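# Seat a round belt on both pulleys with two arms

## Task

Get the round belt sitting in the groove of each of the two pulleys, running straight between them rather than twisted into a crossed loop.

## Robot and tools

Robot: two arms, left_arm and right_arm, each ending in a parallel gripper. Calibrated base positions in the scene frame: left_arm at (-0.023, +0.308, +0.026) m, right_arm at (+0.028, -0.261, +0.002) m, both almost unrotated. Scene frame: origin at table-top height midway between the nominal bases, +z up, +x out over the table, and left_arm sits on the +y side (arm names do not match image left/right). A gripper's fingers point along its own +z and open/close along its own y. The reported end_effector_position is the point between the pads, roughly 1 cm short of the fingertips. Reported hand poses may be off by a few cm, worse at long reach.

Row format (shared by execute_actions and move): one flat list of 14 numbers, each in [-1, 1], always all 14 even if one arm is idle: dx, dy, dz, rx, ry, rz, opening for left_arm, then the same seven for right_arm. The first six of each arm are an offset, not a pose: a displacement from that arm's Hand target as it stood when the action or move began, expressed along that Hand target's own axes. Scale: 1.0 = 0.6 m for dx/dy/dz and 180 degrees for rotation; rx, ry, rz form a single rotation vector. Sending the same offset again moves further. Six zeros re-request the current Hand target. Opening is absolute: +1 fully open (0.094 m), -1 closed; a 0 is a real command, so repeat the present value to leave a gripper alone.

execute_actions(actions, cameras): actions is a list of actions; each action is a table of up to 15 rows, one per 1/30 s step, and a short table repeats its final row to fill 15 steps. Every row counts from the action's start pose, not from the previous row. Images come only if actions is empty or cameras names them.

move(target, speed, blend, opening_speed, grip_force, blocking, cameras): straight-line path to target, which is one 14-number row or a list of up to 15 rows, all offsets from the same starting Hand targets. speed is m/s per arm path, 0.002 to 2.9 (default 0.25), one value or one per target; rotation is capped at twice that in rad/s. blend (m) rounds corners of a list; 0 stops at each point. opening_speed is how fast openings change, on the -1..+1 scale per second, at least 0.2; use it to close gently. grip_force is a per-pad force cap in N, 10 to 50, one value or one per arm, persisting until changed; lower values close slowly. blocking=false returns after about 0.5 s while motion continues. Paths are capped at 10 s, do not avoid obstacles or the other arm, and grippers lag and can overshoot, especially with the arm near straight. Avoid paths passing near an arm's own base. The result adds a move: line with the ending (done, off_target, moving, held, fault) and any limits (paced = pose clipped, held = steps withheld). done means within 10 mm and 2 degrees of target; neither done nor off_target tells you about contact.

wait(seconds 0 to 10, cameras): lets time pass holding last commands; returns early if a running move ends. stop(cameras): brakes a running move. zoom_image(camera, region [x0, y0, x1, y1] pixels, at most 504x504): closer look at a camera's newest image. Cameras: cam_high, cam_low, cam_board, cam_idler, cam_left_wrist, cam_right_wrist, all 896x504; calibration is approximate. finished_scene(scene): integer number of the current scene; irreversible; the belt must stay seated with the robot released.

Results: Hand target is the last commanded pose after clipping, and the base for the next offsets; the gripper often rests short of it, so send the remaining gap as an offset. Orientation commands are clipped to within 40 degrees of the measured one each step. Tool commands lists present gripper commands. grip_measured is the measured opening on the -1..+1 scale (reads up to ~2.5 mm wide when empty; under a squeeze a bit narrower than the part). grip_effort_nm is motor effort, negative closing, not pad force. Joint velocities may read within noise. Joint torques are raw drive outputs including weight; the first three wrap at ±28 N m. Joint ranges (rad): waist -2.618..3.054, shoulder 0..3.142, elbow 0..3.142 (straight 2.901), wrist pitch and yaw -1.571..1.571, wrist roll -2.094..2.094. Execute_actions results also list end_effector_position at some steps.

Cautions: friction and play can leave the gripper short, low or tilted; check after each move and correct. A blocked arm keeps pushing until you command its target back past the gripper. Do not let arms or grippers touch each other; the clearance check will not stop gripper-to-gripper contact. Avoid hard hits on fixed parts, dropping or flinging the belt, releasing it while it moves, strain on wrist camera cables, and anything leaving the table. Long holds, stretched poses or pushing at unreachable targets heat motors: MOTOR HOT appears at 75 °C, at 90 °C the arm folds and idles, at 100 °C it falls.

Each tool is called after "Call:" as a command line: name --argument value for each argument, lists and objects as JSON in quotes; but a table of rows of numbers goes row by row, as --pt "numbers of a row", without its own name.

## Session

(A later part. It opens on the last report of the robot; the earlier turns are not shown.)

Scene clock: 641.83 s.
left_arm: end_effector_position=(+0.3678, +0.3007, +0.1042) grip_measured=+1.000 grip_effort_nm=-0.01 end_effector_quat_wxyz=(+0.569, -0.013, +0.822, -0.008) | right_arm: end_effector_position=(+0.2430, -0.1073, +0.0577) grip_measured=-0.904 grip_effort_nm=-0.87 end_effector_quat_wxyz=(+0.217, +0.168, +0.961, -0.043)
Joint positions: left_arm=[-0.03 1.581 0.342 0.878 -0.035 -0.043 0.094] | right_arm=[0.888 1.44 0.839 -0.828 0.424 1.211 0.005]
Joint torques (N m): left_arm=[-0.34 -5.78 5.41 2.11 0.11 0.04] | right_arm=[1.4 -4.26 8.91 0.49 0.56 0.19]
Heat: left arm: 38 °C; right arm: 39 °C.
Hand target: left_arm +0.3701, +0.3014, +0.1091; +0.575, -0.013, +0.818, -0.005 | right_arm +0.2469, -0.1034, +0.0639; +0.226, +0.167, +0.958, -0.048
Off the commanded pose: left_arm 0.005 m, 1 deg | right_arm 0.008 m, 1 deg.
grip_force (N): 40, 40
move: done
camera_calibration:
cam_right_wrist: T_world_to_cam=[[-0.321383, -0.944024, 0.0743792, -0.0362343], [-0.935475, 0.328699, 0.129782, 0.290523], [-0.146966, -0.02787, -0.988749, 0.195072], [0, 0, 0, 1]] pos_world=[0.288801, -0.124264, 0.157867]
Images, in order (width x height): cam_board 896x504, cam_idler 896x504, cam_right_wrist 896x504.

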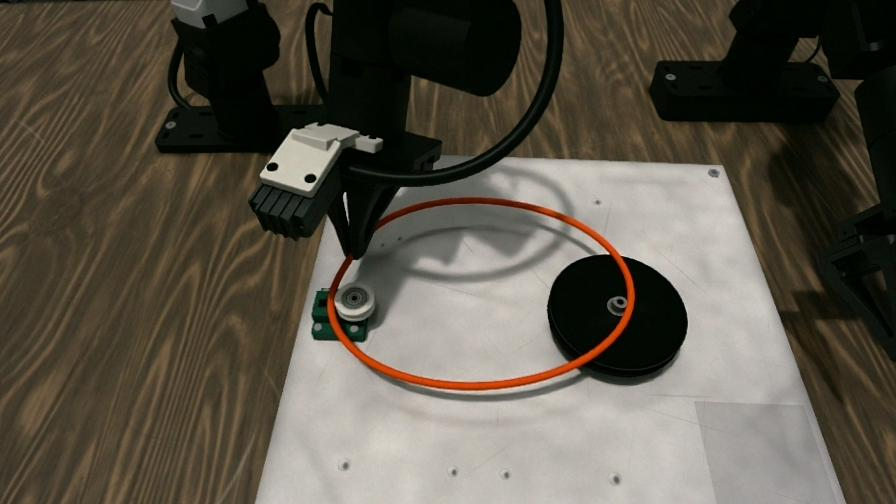

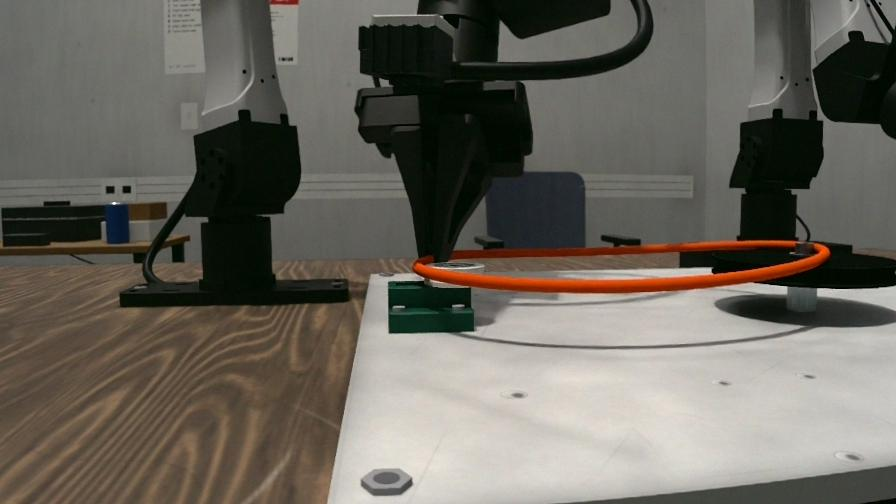

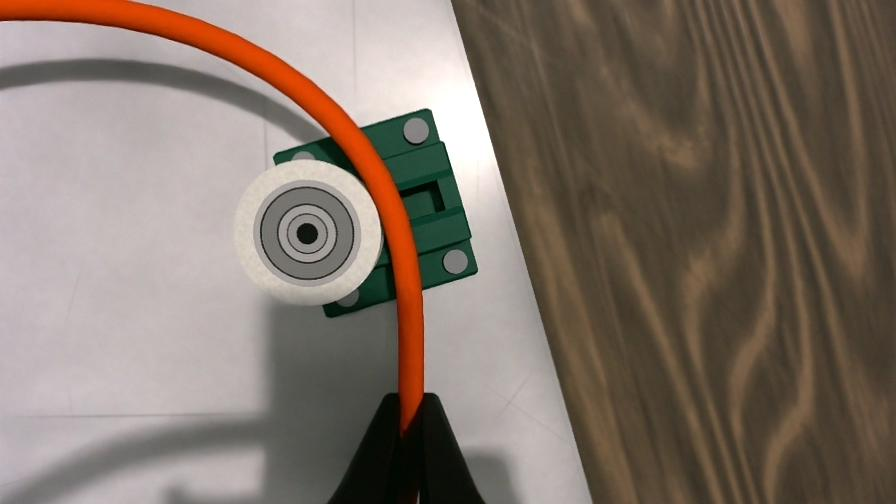

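Call:
move --pt "-0.11 -0.003 -0.04 0 0.1 0 -0.3 0 0 0 0 0 0 -1" --pt "-0.0235 -0.3103 -0.1643 -0.0026 0.3344 0.0089 -0.3 0 0 0 0 0 0 -1" --speed 0.2 --blend '[0.04,0]' --cameras '["all"]'

Scene clock: 707.80 s.
left_arm: end_effector_position=(+0.2860, +0.1171, +0.1599) grip_measured=-0.298 grip_effort_nm=-0.12 end_effector_quat_wxyz=(+0.100, +0.011, +0.995, +0.000) | right_arm: end_effector_position=(+0.2430, -0.1073, +0.0577) grip_measured=-0.904 grip_effort_nm=-0.88 end_effector_quat_wxyz=(+0.217, +0.168, +0.961, -0.043)
Joint positions: left_arm=[-0.601 1.762 1.54 -1.182 -0.112 -0.577 0.033] | right_arm=[0.888 1.44 0.839 -0.828 0.424 1.211 0.005]
Joint torques (N m): left_arm=[-0.53 -6.98 8.95 0.31 0.15 -0.15] | right_arm=[1.4 -4.26 8.91 0.49 0.56 0.2]
Heat: left arm: 37 °C; right arm: 41 °C.
Hand target: left_arm +0.2849, +0.1151, +0.1600; +0.087, +0.000, +0.996, +0.000 | right_arm +0.2469, -0.1034, +0.0639; +0.226, +0.167, +0.958, -0.048
Off the commanded pose: left_arm 0.002 m, 2 deg | right_arm 0.008 m, 1 deg.
grip_force (N): 40, 40
move: done
camera_calibration:
cam_left_wrist: T_world_to_cam=[[0.0230129, -0.997974, 0.0593133, 0.0920572], [-0.940805, -0.00154981, 0.338945, 0.255825], [-0.338167, -0.0636023, -0.938935, 0.351602], [0, 0, 0, 1]] pos_world=[0.357463, 0.11463, 0.23796]
cam_right_wrist: T_world_to_cam=[[-0.321383, -0.944024, 0.0743792, -0.0362343], [-0.935475, 0.328699, 0.129782, 0.290523], [-0.146966, -0.02787, -0.988749, 0.195072], [0, 0, 0, 1]] pos_world=[0.288801, -0.124264, 0.157867]

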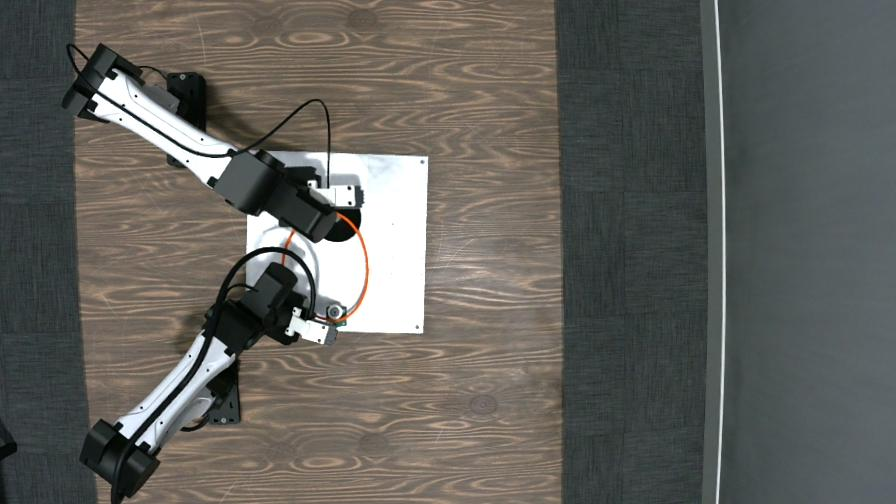

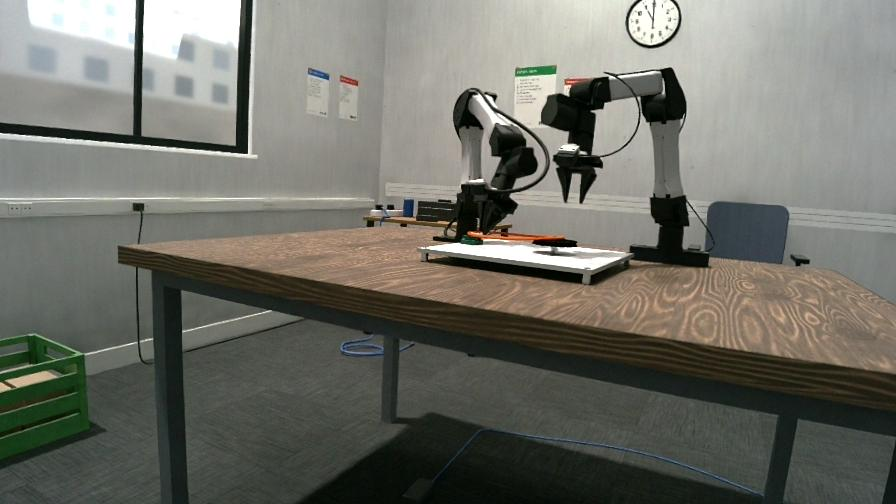

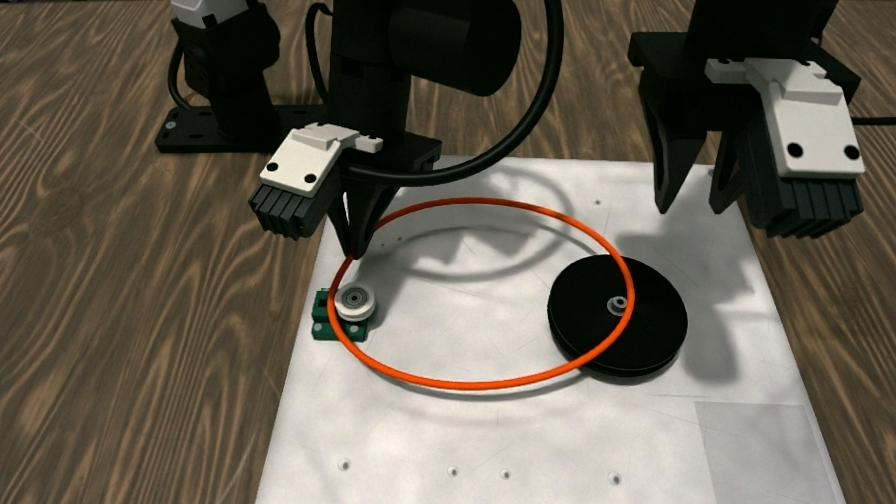

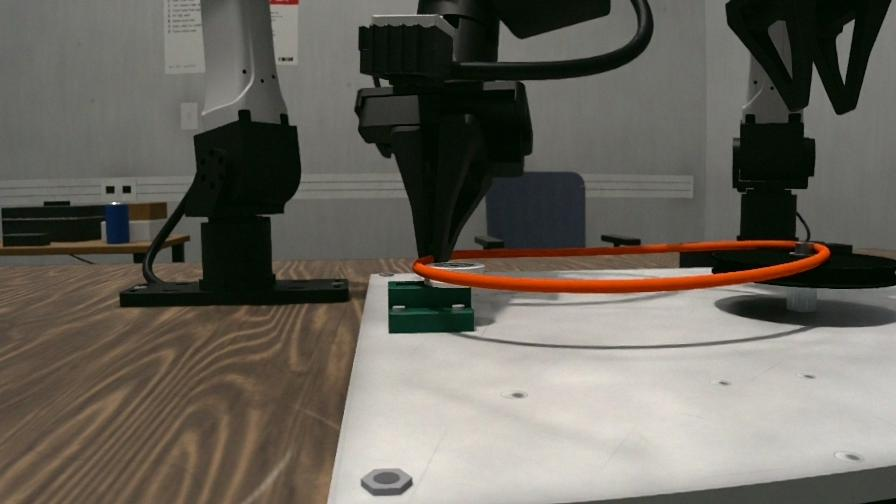

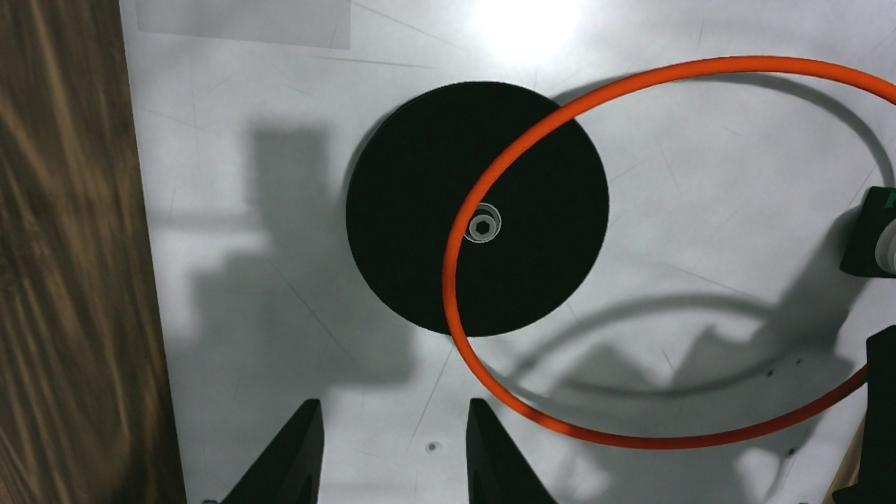

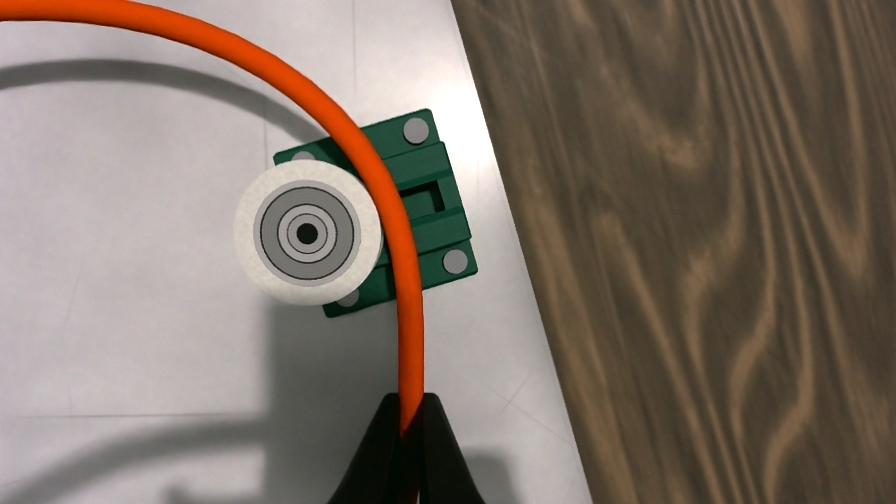

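Call:
move --target '[0.0303,-0.0235,0.1047,0,0,0,-0.3, 0,0,0,0,0,0,-1]' --speed 0.15 --cameras '["cam_idler","cam_board","cam_left_wrist"]'

Scene clock: 763.83 s.
left_arm: end_effector_position=(+0.2749, +0.1061, +0.1024) grip_measured=-0.298 grip_effort_nm=-0.12 end_effector_quat_wxyz=(+0.084, +0.011, +0.996, +0.007) | right_arm: end_effector_position=(+0.2430, -0.1073, +0.0577) grip_measured=-0.904 grip_effort_nm=-0.87 end_effector_quat_wxyz=(+0.217, +0.168, +0.961, -0.043)
Joint positions: left_arm=[-0.644 1.804 1.368 -1.007 -0.112 -0.621 0.033] | right_arm=[0.888 1.44 0.839 -0.828 0.424 1.211 0.005]
Joint torques (N m): left_arm=[-0.55 -7.77 5.48 0.95 0.1 -0.12] | right_arm=[1.4 -4.26 8.91 0.49 0.56 0.2]
Heat: left arm: 42 °C; right arm: 42 °C.
Hand target: left_arm +0.2779, +0.1009, +0.0950; +0.087, +0.000, +0.996, +0.000 | right_arm +0.2469, -0.1034, +0.0639; +0.226, +0.167, +0.958, -0.048
Off the commanded pose: left_arm 0.010 m, 2 deg | right_arm 0.008 m, 1 deg.
grip_force (N): 40, 40
move: done
camera_calibration:
cam_left_wrist: T_world_to_cam=[[0.0255712, -0.998717, 0.043713, 0.0856991], [-0.929668, -0.00768234, 0.368317, 0.259472], [-0.367509, -0.0500569, -0.928672, 0.298798], [0, 0, 0, 1]] pos_world=[0.348842, 0.102539, 0.178171]
Images, in order (width x height): cam_board 896x504, cam_idler 896x504, cam_left_wrist 896x504.

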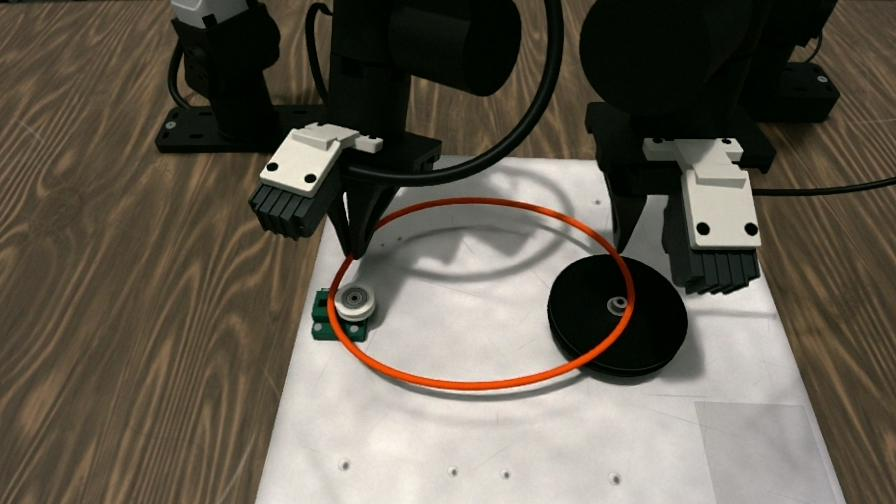

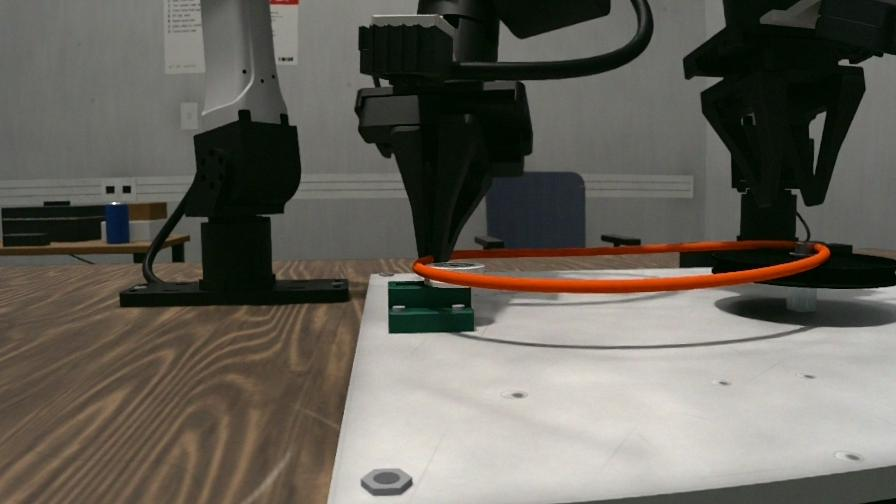

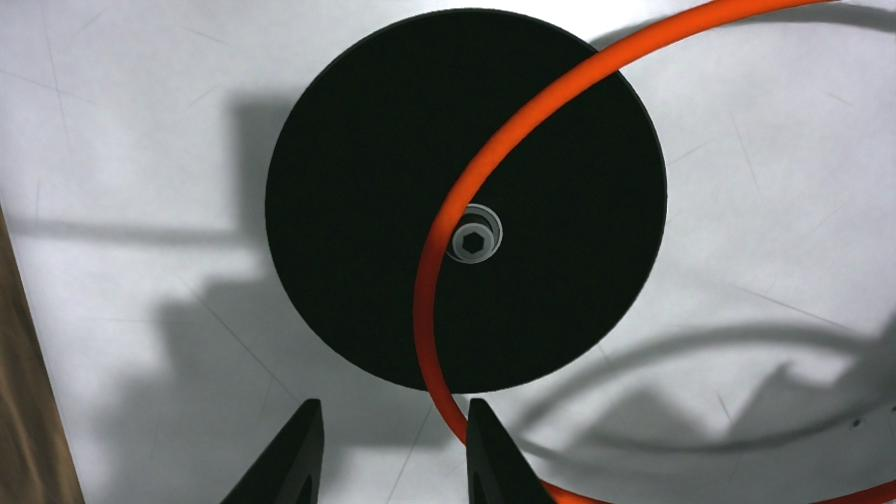

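Call:
move --target '[0.0012,-0.0065,0.0269,0,0,0,-0.3, 0,0,0,0,0,0,-1]' --speed 0.08 --cameras '["cam_idler","cam_board","cam_left_wrist"]'

Call:
zoom_image --camera "cam_idler" --region '[680, 140, 896, 300]'

Scene clock: 779.20 s.
left_arm: end_effector_position=(+0.2781, +0.1026, +0.0882) grip_measured=-0.298 grip_effort_nm=-0.12 end_effector_quat_wxyz=(+0.086, +0.009, +0.996, +0.006) | right_arm: end_effector_position=(+0.2430, -0.1073, +0.0577) grip_measured=-0.904 grip_effort_nm=-0.87 end_effector_quat_wxyz=(+0.217, +0.168, +0.961, -0.043)
Joint positions: left_arm=[-0.646 1.83 1.342 -0.952 -0.112 -0.628 0.033] | right_arm=[0.888 1.44 0.839 -0.828 0.424 1.211 0.005]
Joint torques (N m): left_arm=[-0.94 -7.69 5.12 0.96 0.08 -0.17] | right_arm=[1.42 -4.26 8.91 0.49 0.56 0.2]
Heat: left arm: 39 °C; right arm: 42 °C.
Hand target: left_arm +0.2800, +0.0971, +0.0789; +0.087, +0.000, +0.996, +0.000 | right_arm +0.2469, -0.1034, +0.0639; +0.226, +0.167, +0.958, -0.048
Off the commanded pose: left_arm 0.011 m, 1 deg | right_arm 0.008 m, 1 deg.
grip_force (N): 40, 40
move: off_target (left_arm)
camera_calibration:
cam_left_wrist: T_world_to_cam=[[0.0292479, -0.998464, 0.0470514, 0.0813696], [-0.930759, -0.0100412, 0.365494, 0.268476], [-0.364461, -0.0544835, -0.929624, 0.28627], [0, 0, 0, 1]] pos_world=[0.351841, 0.0995375, 0.164169]
Images, in order (width x height): cam_board 896x504, cam_idler 896x504, cam_left_wrist 896x504.

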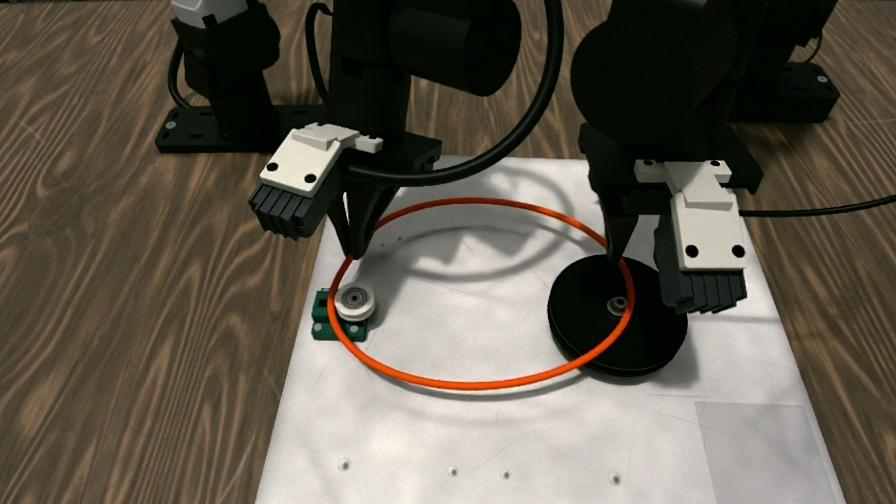

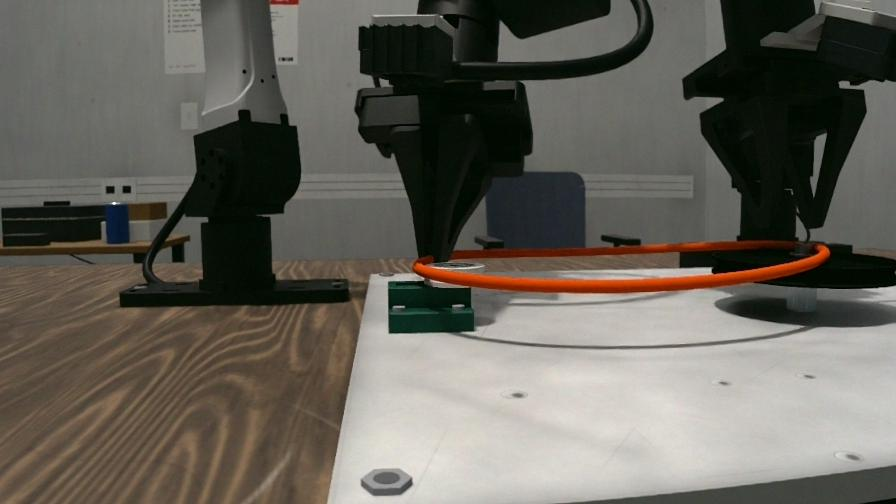

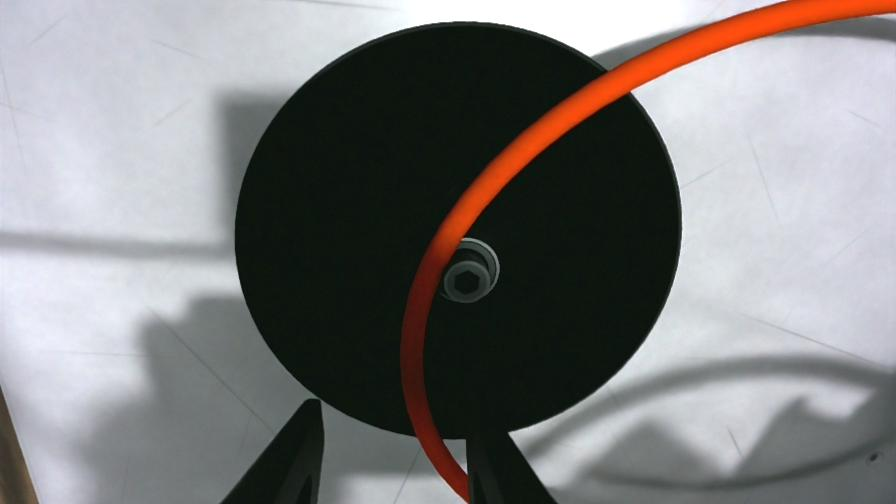

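Scaled by 2.333 from the camera's 896x504 image, which has a finer 1280x720 frame.

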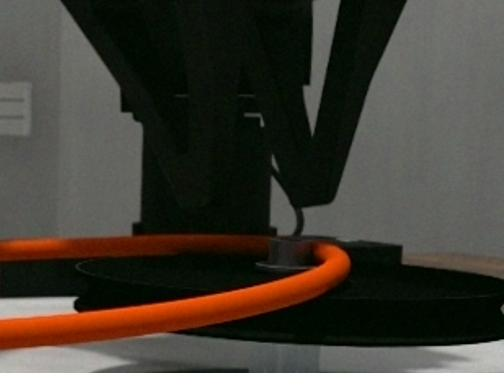

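Call:
move --target '[0.0026,-0.0017,0.0148,0,0,0,-0.3, 0,0,0,0,0,0,-1]' --speed 0.04 --cameras '["cam_idler","cam_left_wrist"]'

Call:
zoom_image --camera "cam_idler" --region '[680, 140, 896, 300]'

Scene clock: 789.23 s.
left_arm: end_effector_position=(+0.2785, +0.1013, +0.0796) grip_measured=-0.298 grip_effort_nm=-0.12 end_effector_quat_wxyz=(+0.086, +0.009, +0.996, +0.005) | right_arm: end_effector_position=(+0.2430, -0.1073, +0.0577) grip_measured=-0.904 grip_effort_nm=-0.87 end_effector_quat_wxyz=(+0.217, +0.168, +0.961, -0.043)
Joint positions: left_arm=[-0.649 1.841 1.321 -0.918 -0.112 -0.629 0.033] | right_arm=[0.888 1.44 0.839 -0.828 0.424 1.211 0.005]
Joint torques (N m): left_arm=[-0.68 -7.58 5.09 0.99 0 -0.12] | right_arm=[1.42 -4.26 8.92 0.49 0.56 0.2]
Heat: left arm: 39 °C; right arm: 42 °C.
Hand target: left_arm +0.2800, +0.0961, +0.0699; +0.087, +0.000, +0.996, +0.000 | right_arm +0.2469, -0.1034, +0.0639; +0.226, +0.167, +0.958, -0.048
Off the commanded pose: left_arm 0.011 m, 1 deg | right_arm 0.008 m, 1 deg.
grip_force (N): 40, 40
move: off_target (left_arm)
camera_calibration:
cam_left_wrist: T_world_to_cam=[[0.0284173, -0.998437, 0.0481264, 0.0805894], [-0.931141, -0.00893001, 0.36455, 0.272059], [-0.36355, -0.055172, -0.929939, 0.27811], [0, 0, 0, 1]] pos_world=[0.352142, 0.0982368, 0.155568]
Images, in order (width x height): cam_idler 896x504, cam_left_wrist 896x504.

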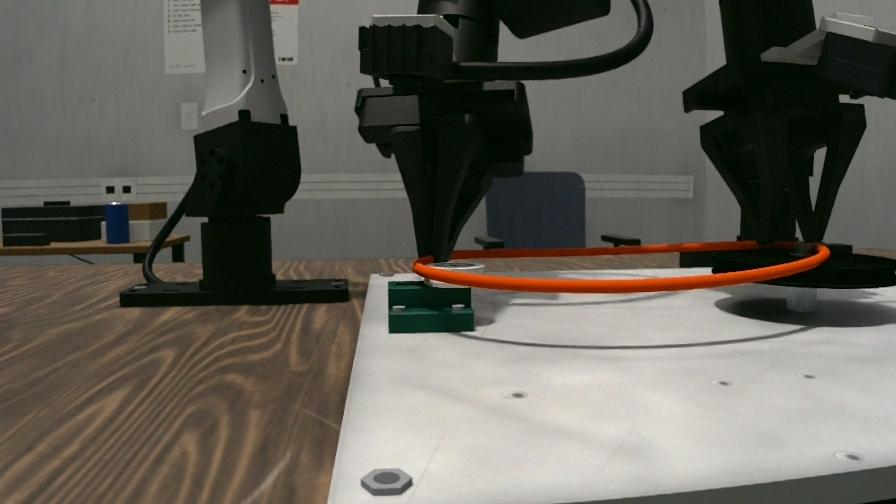

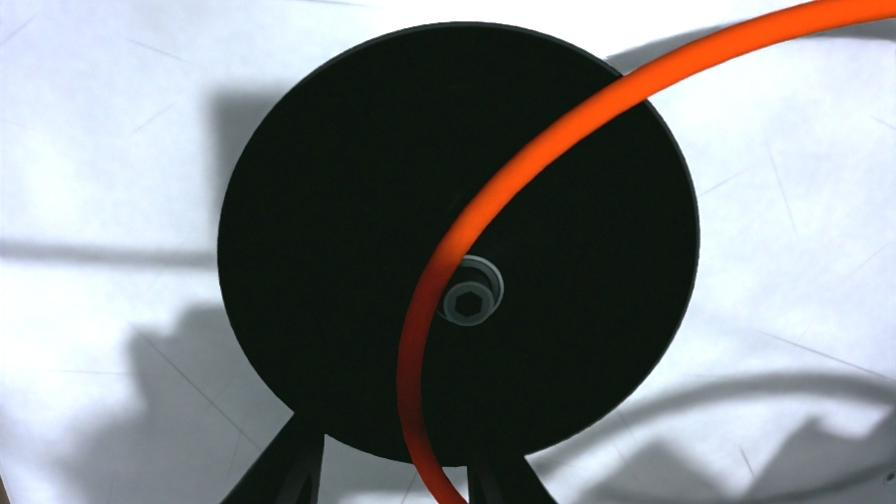

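Scaled by 2.333 from the camera's 896x504 image, which has a finer 1280x720 frame.

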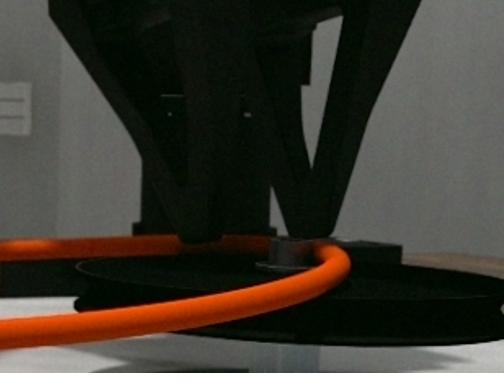

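Call:
move --target '[0.0009,0,0.005,0,0,0,-0.3, 0,0,0,0,0,0,-1]' --speed 0.03 --cameras '["cam_idler","cam_left_wrist"]'

Call:
zoom_image --camera "cam_idler" --region '[680, 140, 896, 300]'

Scene clock: 803.13 s.
left_arm: end_effector_position=(+0.2791, +0.1008, +0.0780) grip_measured=-0.298 grip_effort_nm=-0.12 end_effector_quat_wxyz=(+0.088, +0.009, +0.996, +0.004) | right_arm: end_effector_position=(+0.2430, -0.1073, +0.0577) grip_measured=-0.904 grip_effort_nm=-0.88 end_effector_quat_wxyz=(+0.217, +0.168, +0.961, -0.043)
Joint positions: left_arm=[-0.649 1.841 1.314 -0.906 -0.112 -0.629 0.033] | right_arm=[0.888 1.44 0.839 -0.828 0.424 1.211 0.005]
Joint torques (N m): left_arm=[-0.62 -7.32 5.12 1.01 0.07 -0.18] | right_arm=[1.42 -4.26 8.91 0.49 0.56 0.2]
Heat: left arm: 38 °C; right arm: 42 °C.
Hand target: left_arm +0.2801, +0.0961, +0.0669; +0.087, +0.000, +0.996, +0.000 | right_arm +0.2469, -0.1034, +0.0639; +0.226, +0.167, +0.958, -0.048
Off the commanded pose: left_arm 0.012 m, 1 deg | right_arm 0.008 m, 1 deg.
grip_force (N): 40, 40
move: off_target (left_arm)
camera_calibration:
cam_left_wrist: T_world_to_cam=[[0.0282159, -0.998283, 0.0513402, 0.0799996], [-0.932582, -0.00779966, 0.360874, 0.273648], [-0.359854, -0.0580613, -0.9312, 0.27623], [0, 0, 0, 1]] pos_world=[0.352345, 0.0980348, 0.154365]
Images, in order (width x height): cam_idler 896x504, cam_left_wrist 896x504.

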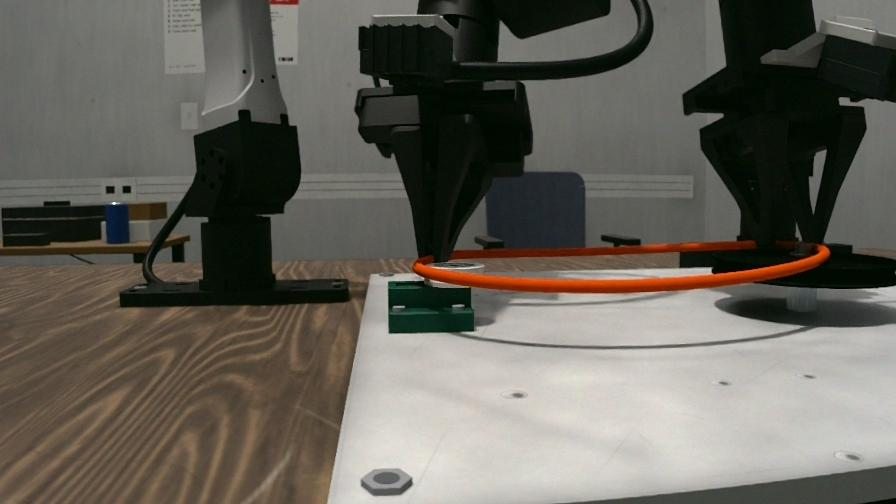

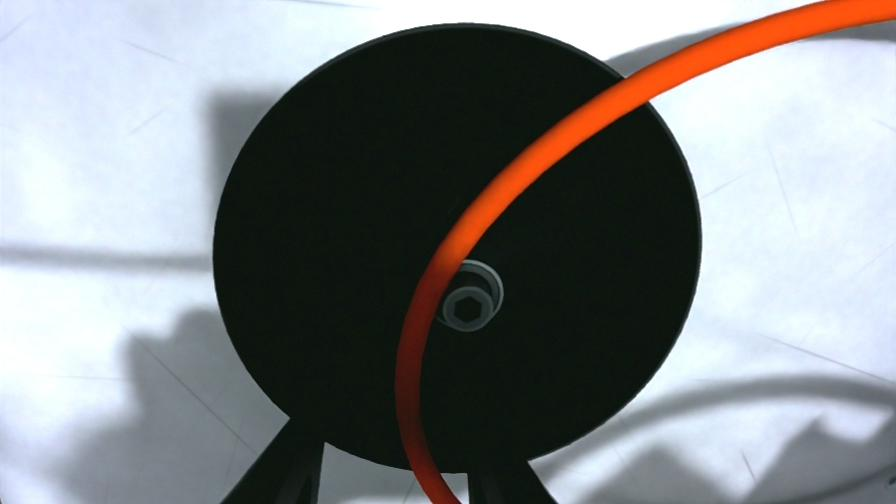

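Scaled by 2.333 from the camera's 896x504 image, which has a finer 1280x720 frame.

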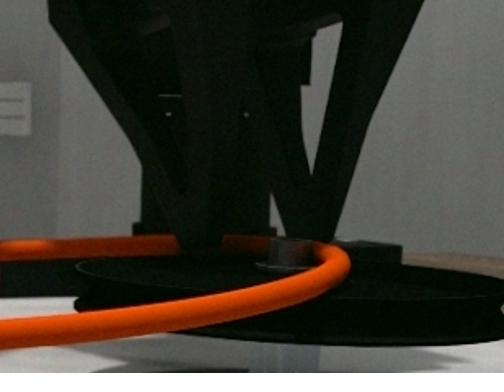

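Call:
move --pt "0.0007 0 0.004 0 0 0 -0.3 0 0 0 0 0 0 -1" --speed 0.03 --cameras '["cam_idler"]'

Call:
zoom_image --camera "cam_idler" --region '[680, 140, 896, 300]'

Call:
move --pt "0 0 0 0 0 0 -1 0 0 0 0 0 0 -1" --speed 0.03 --opening_speed 0.4 --cameras '["cam_idler","cam_left_wrist","cam_board"]'

Call:
zoom_image --camera "cam_idler" --region '[680, 140, 896, 300]'

Scene clock: 814.07 s.
left_arm: end_effector_position=(+0.2792, +0.1008, +0.0753) grip_measured=-0.298 grip_effort_nm=-0.12 end_effector_quat_wxyz=(+0.088, +0.009, +0.996, +0.004) | right_arm: end_effector_position=(+0.2430, -0.1073, +0.0577) grip_measured=-0.904 grip_effort_nm=-0.87 end_effector_quat_wxyz=(+0.217, +0.168, +0.961, -0.043)
Joint positions: left_arm=[-0.649 1.845 1.308 -0.897 -0.112 -0.629 0.033] | right_arm=[0.888 1.44 0.839 -0.828 0.424 1.211 0.005]
Joint torques (N m): left_arm=[-0.76 -7.24 4.92 0.97 0.08 -0.17] | right_arm=[1.4 -4.26 8.92 0.49 0.56 0.2]
Heat: left arm: 38 °C; right arm: 42 °C.
Hand target: left_arm +0.2800, +0.0961, +0.0645; +0.087, +0.000, +0.996, +0.000 | right_arm +0.2469, -0.1034, +0.0639; +0.226, +0.167, +0.958, -0.048
Off the commanded pose: left_arm 0.012 m, 1 deg | right_arm 0.008 m, 1 deg.
grip_force (N): 40, 40
move: off_target (left_arm)
Images, in order (width x height): cam_idler 896x504.

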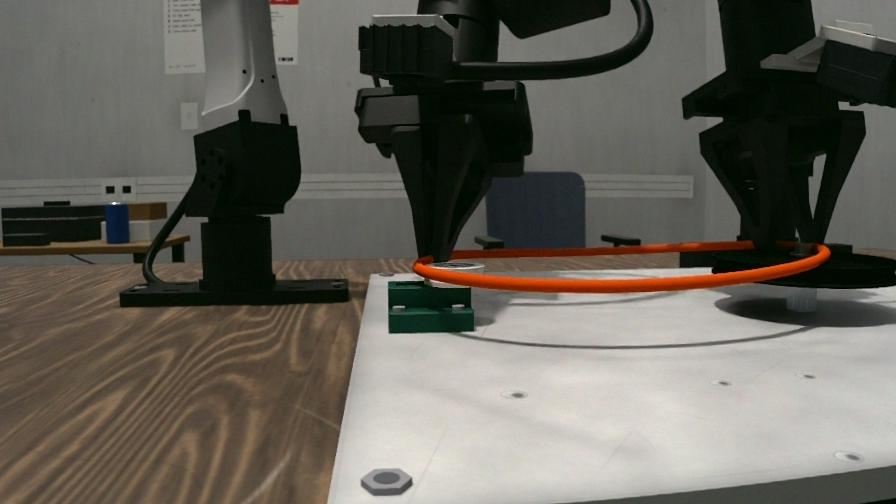

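Scaled by 2.333 from the camera's 896x504 image, which has a finer 1280x720 frame.

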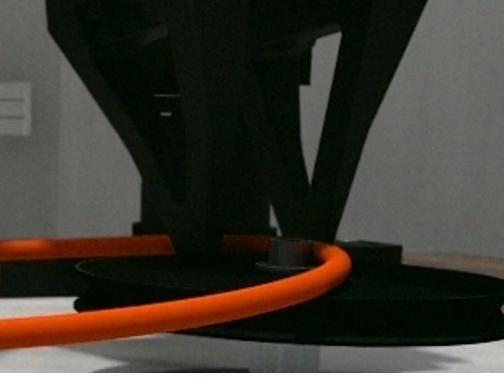

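Scene clock: 816.47 s.
left_arm: end_effector_position=(+0.2800, +0.1001, +0.0754) grip_measured=-0.907 grip_effort_nm=-0.85 end_effector_quat_wxyz=(+0.090, +0.003, +0.996, +0.002) | right_arm: end_effector_position=(+0.2430, -0.1073, +0.0577) grip_measured=-0.904 grip_effort_nm=-0.87 end_effector_quat_wxyz=(+0.217, +0.169, +0.960, -0.043)
Joint positions: left_arm=[-0.649 1.845 1.308 -0.892 -0.112 -0.641 0.004] | right_arm=[0.888 1.44 0.839 -0.828 0.424 1.212 0.005]
Joint torques (N m): left_arm=[-0.51 -7.35 5.11 0.99 0.07 -0.17] | right_arm=[1.4 -4.26 8.92 0.49 0.56 0.19]
Heat: left arm: 37 °C; right arm: 43 °C.
Hand target: left_arm +0.2800, +0.0961, +0.0645; +0.087, +0.000, +0.996, +0.000 | right_arm +0.2469, -0.1034, +0.0639; +0.226, +0.167, +0.958, -0.048
Off the commanded pose: left_arm 0.012 m, 0 deg | right_arm 0.008 m, 1 deg.
grip_force (N): 40, 40
move: off_target (left_arm)
camera_calibration:
cam_left_wrist: T_world_to_cam=[[0.0401051, -0.997623, 0.0560406, 0.0756139], [-0.93357, -0.0174214, 0.357972, 0.27696], [-0.356144, -0.0666743, -0.932049, 0.274066], [0, 0, 0, 1]] pos_world=[0.353137, 0.0985324, 0.152062]
Images, in order (width x height): cam_board 896x504, cam_idler 896x504, cam_left_wrist 896x504.

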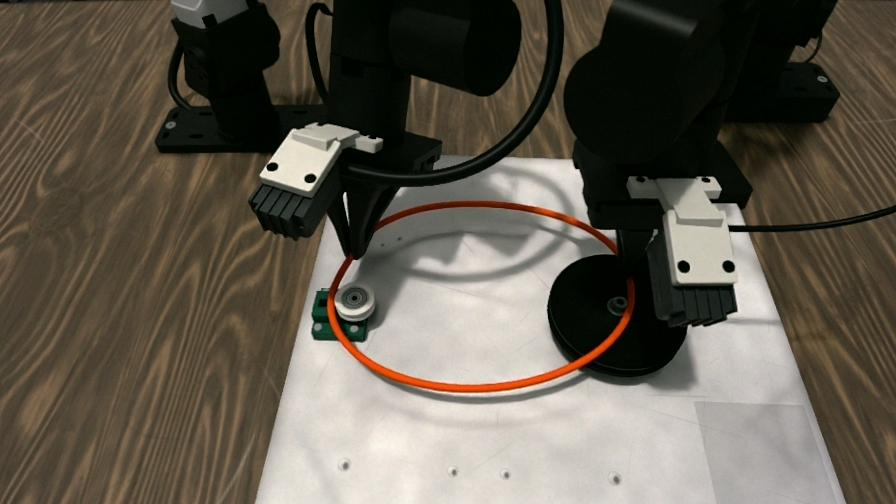

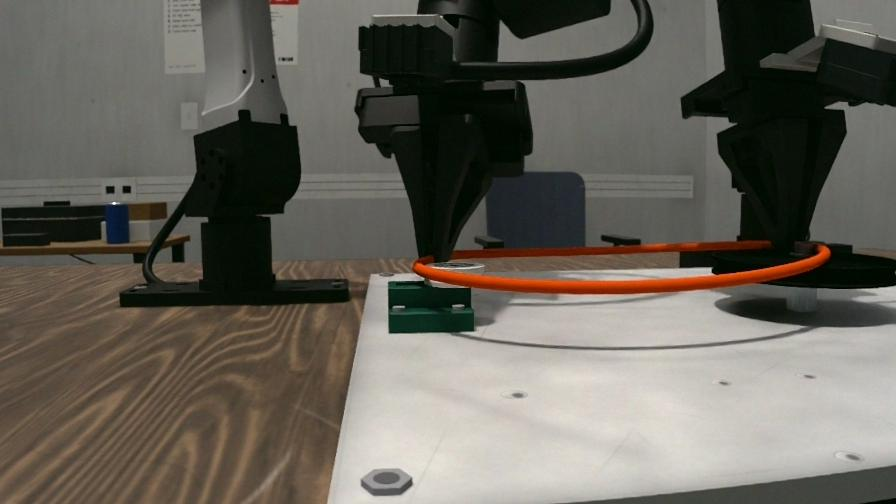

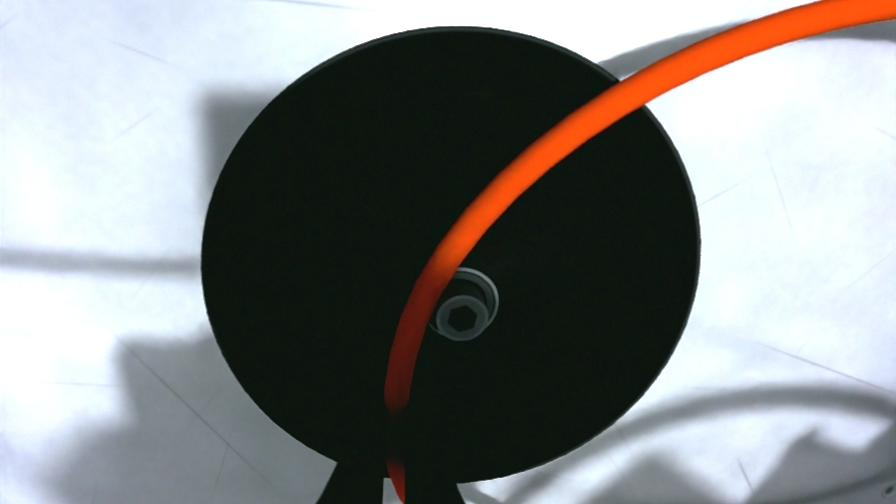

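Scaled by 2.333 from the camera's 896x504 image, which has a finer 1280x720 frame.

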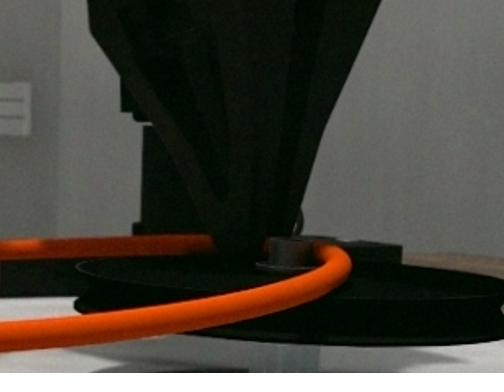

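Call:
move --pt "-0.0058 0 -0.0328 0 0 0 -1 0 0 0 0 0 0 -1" --pt "-0.0222 0.0417 -0.03 0 0 0 -1 0 0 0 0 0 0 -1" --speed 0.06 --cameras '["cam_idler","cam_left_wrist","cam_board","cam_right_wrist","cam_high"]'

Call:
zoom_image --camera "cam_idler" --region '[350, 220, 560, 350]'

Call:
zoom_image --camera "cam_board" --region '[300, 240, 420, 350]'

Scene clock: 831.43 s.
left_arm: end_effector_position=(+0.2912, +0.1156, +0.0773) grip_measured=-0.907 grip_effort_nm=-0.85 end_effector_quat_wxyz=(+0.084, -0.007, +0.996, -0.003) | right_arm: end_effector_position=(+0.2430, -0.1073, +0.0577) grip_measured=-0.904 grip_effort_nm=-0.87 end_effector_quat_wxyz=(+0.217, +0.170, +0.960, -0.043)
Joint positions: left_arm=[-0.587 1.845 1.317 -0.9 -0.091 -0.601 0.004] | right_arm=[0.888 1.44 0.839 -0.828 0.424 1.214 0.005]
Joint torques (N m): left_arm=[0.43 -11.71 6.11 0.38 -0.02 0.2] | right_arm=[1.42 -4.26 8.91 0.49 0.56 0.17]
Heat: left arm: 37 °C; right arm: 43 °C.
Hand target: left_arm +0.2900, +0.1212, +0.0845; +0.087, +0.000, +0.996, +0.000 | right_arm +0.2469, -0.1034, +0.0639; +0.226, +0.167, +0.958, -0.048
Off the commanded pose: left_arm 0.009 m, 1 deg | right_arm 0.008 m, 1 deg.
grip_force (N): 40, 40
move: done
camera_calibration:
cam_left_wrist: T_world_to_cam=[[0.0601384, -0.995966, 0.0665988, 0.0836064], [-0.929036, -0.031446, 0.36865, 0.286436], [-0.365068, -0.0840427, -0.92718, 0.284966], [0, 0, 0, 1]] pos_world=[0.365113, 0.116226, 0.153052]
cam_right_wrist: T_world_to_cam=[[-0.324036, -0.943221, 0.0730333, -0.0353795], [-0.934609, 0.331131, 0.129837, 0.290539], [-0.146648, -0.0261858, -0.988842, 0.195183], [0, 0, 0, 1]] pos_world=[0.2887, -0.124466, 0.157867]
Images, in order (width x height): cam_high 896x504, cam_board 896x504, cam_idler 896x504, cam_left_wrist 896x504, cam_right_wrist 896x504.

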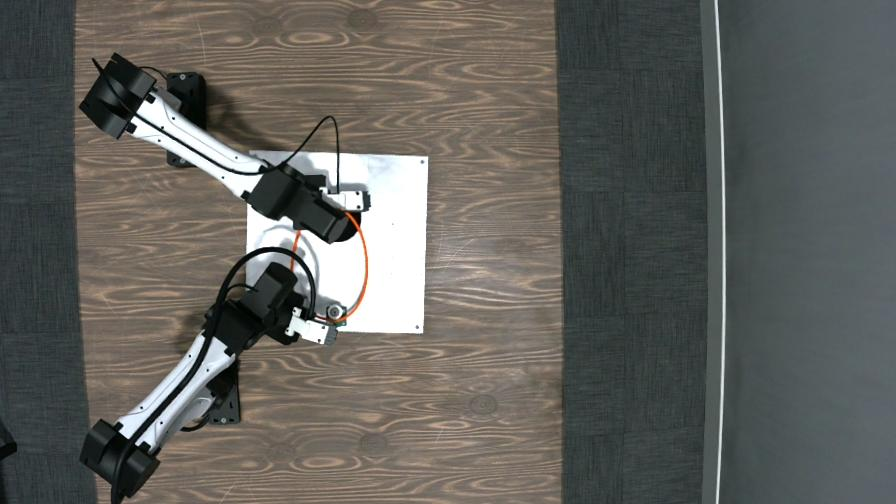

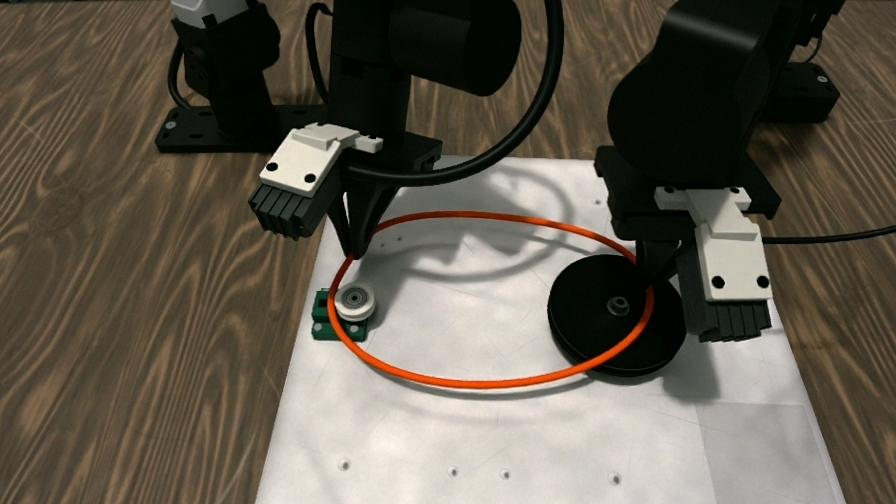

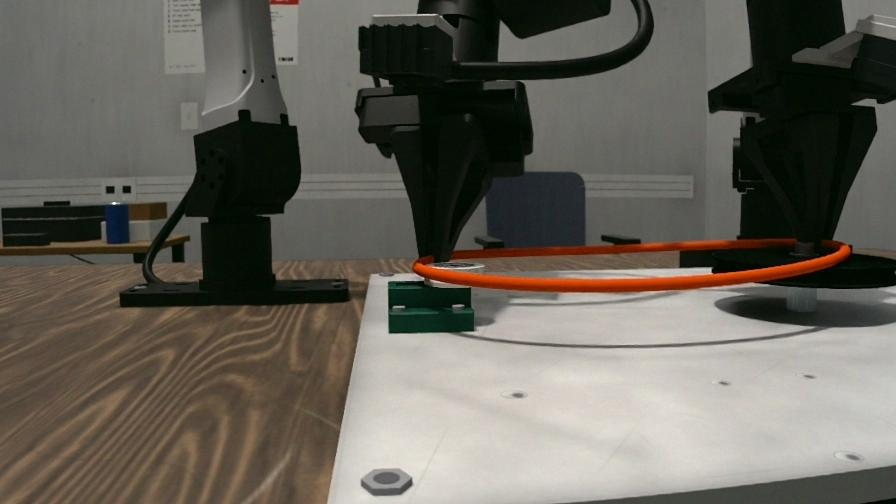

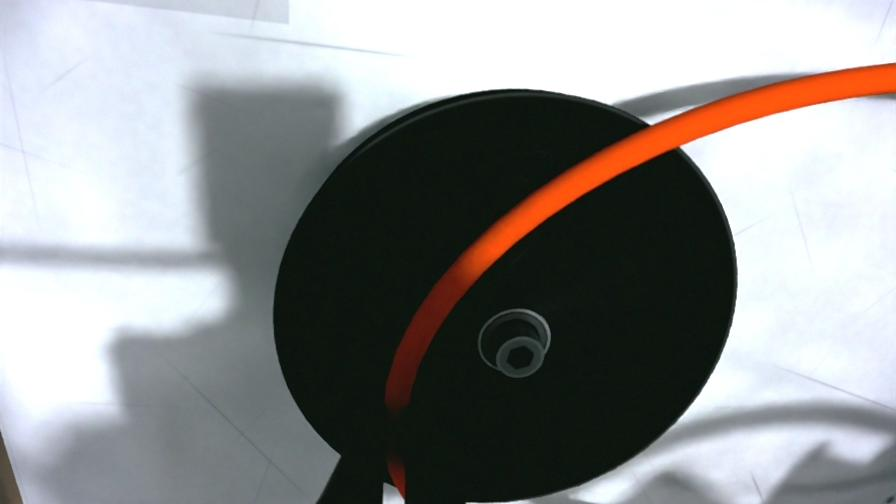

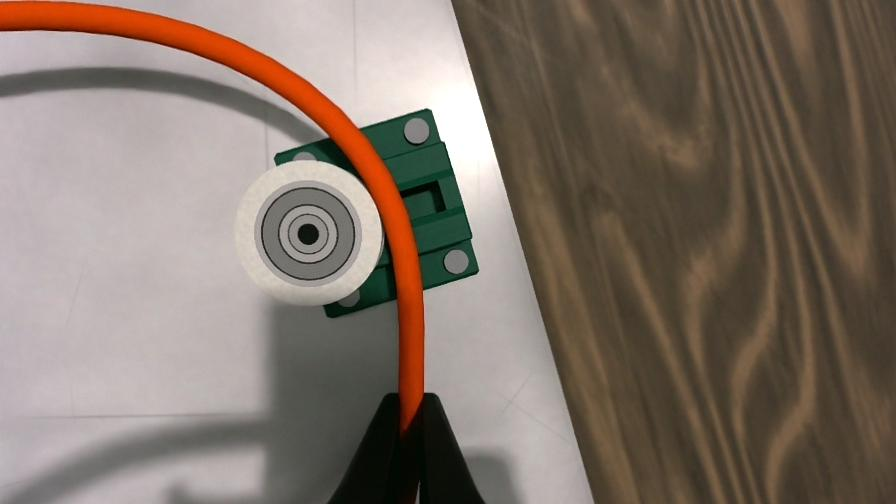

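Scaled by 2.400 from the camera's 896x504 image, which has a finer 1280x720 frame.

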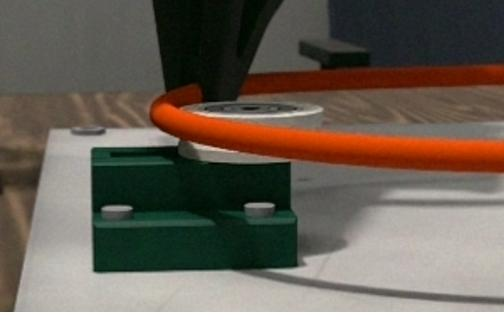

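Scaled by 4.200 from the camera's 896x504 image, which has a finer 1280x720 frame.

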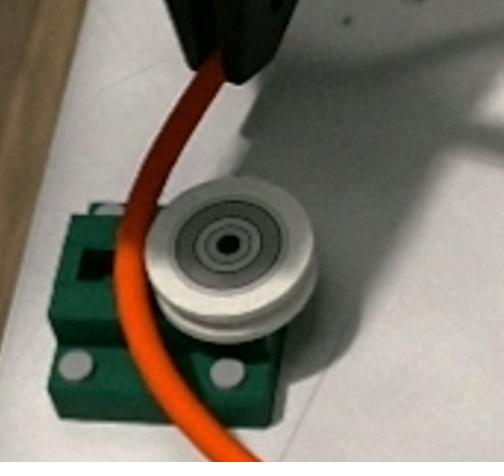

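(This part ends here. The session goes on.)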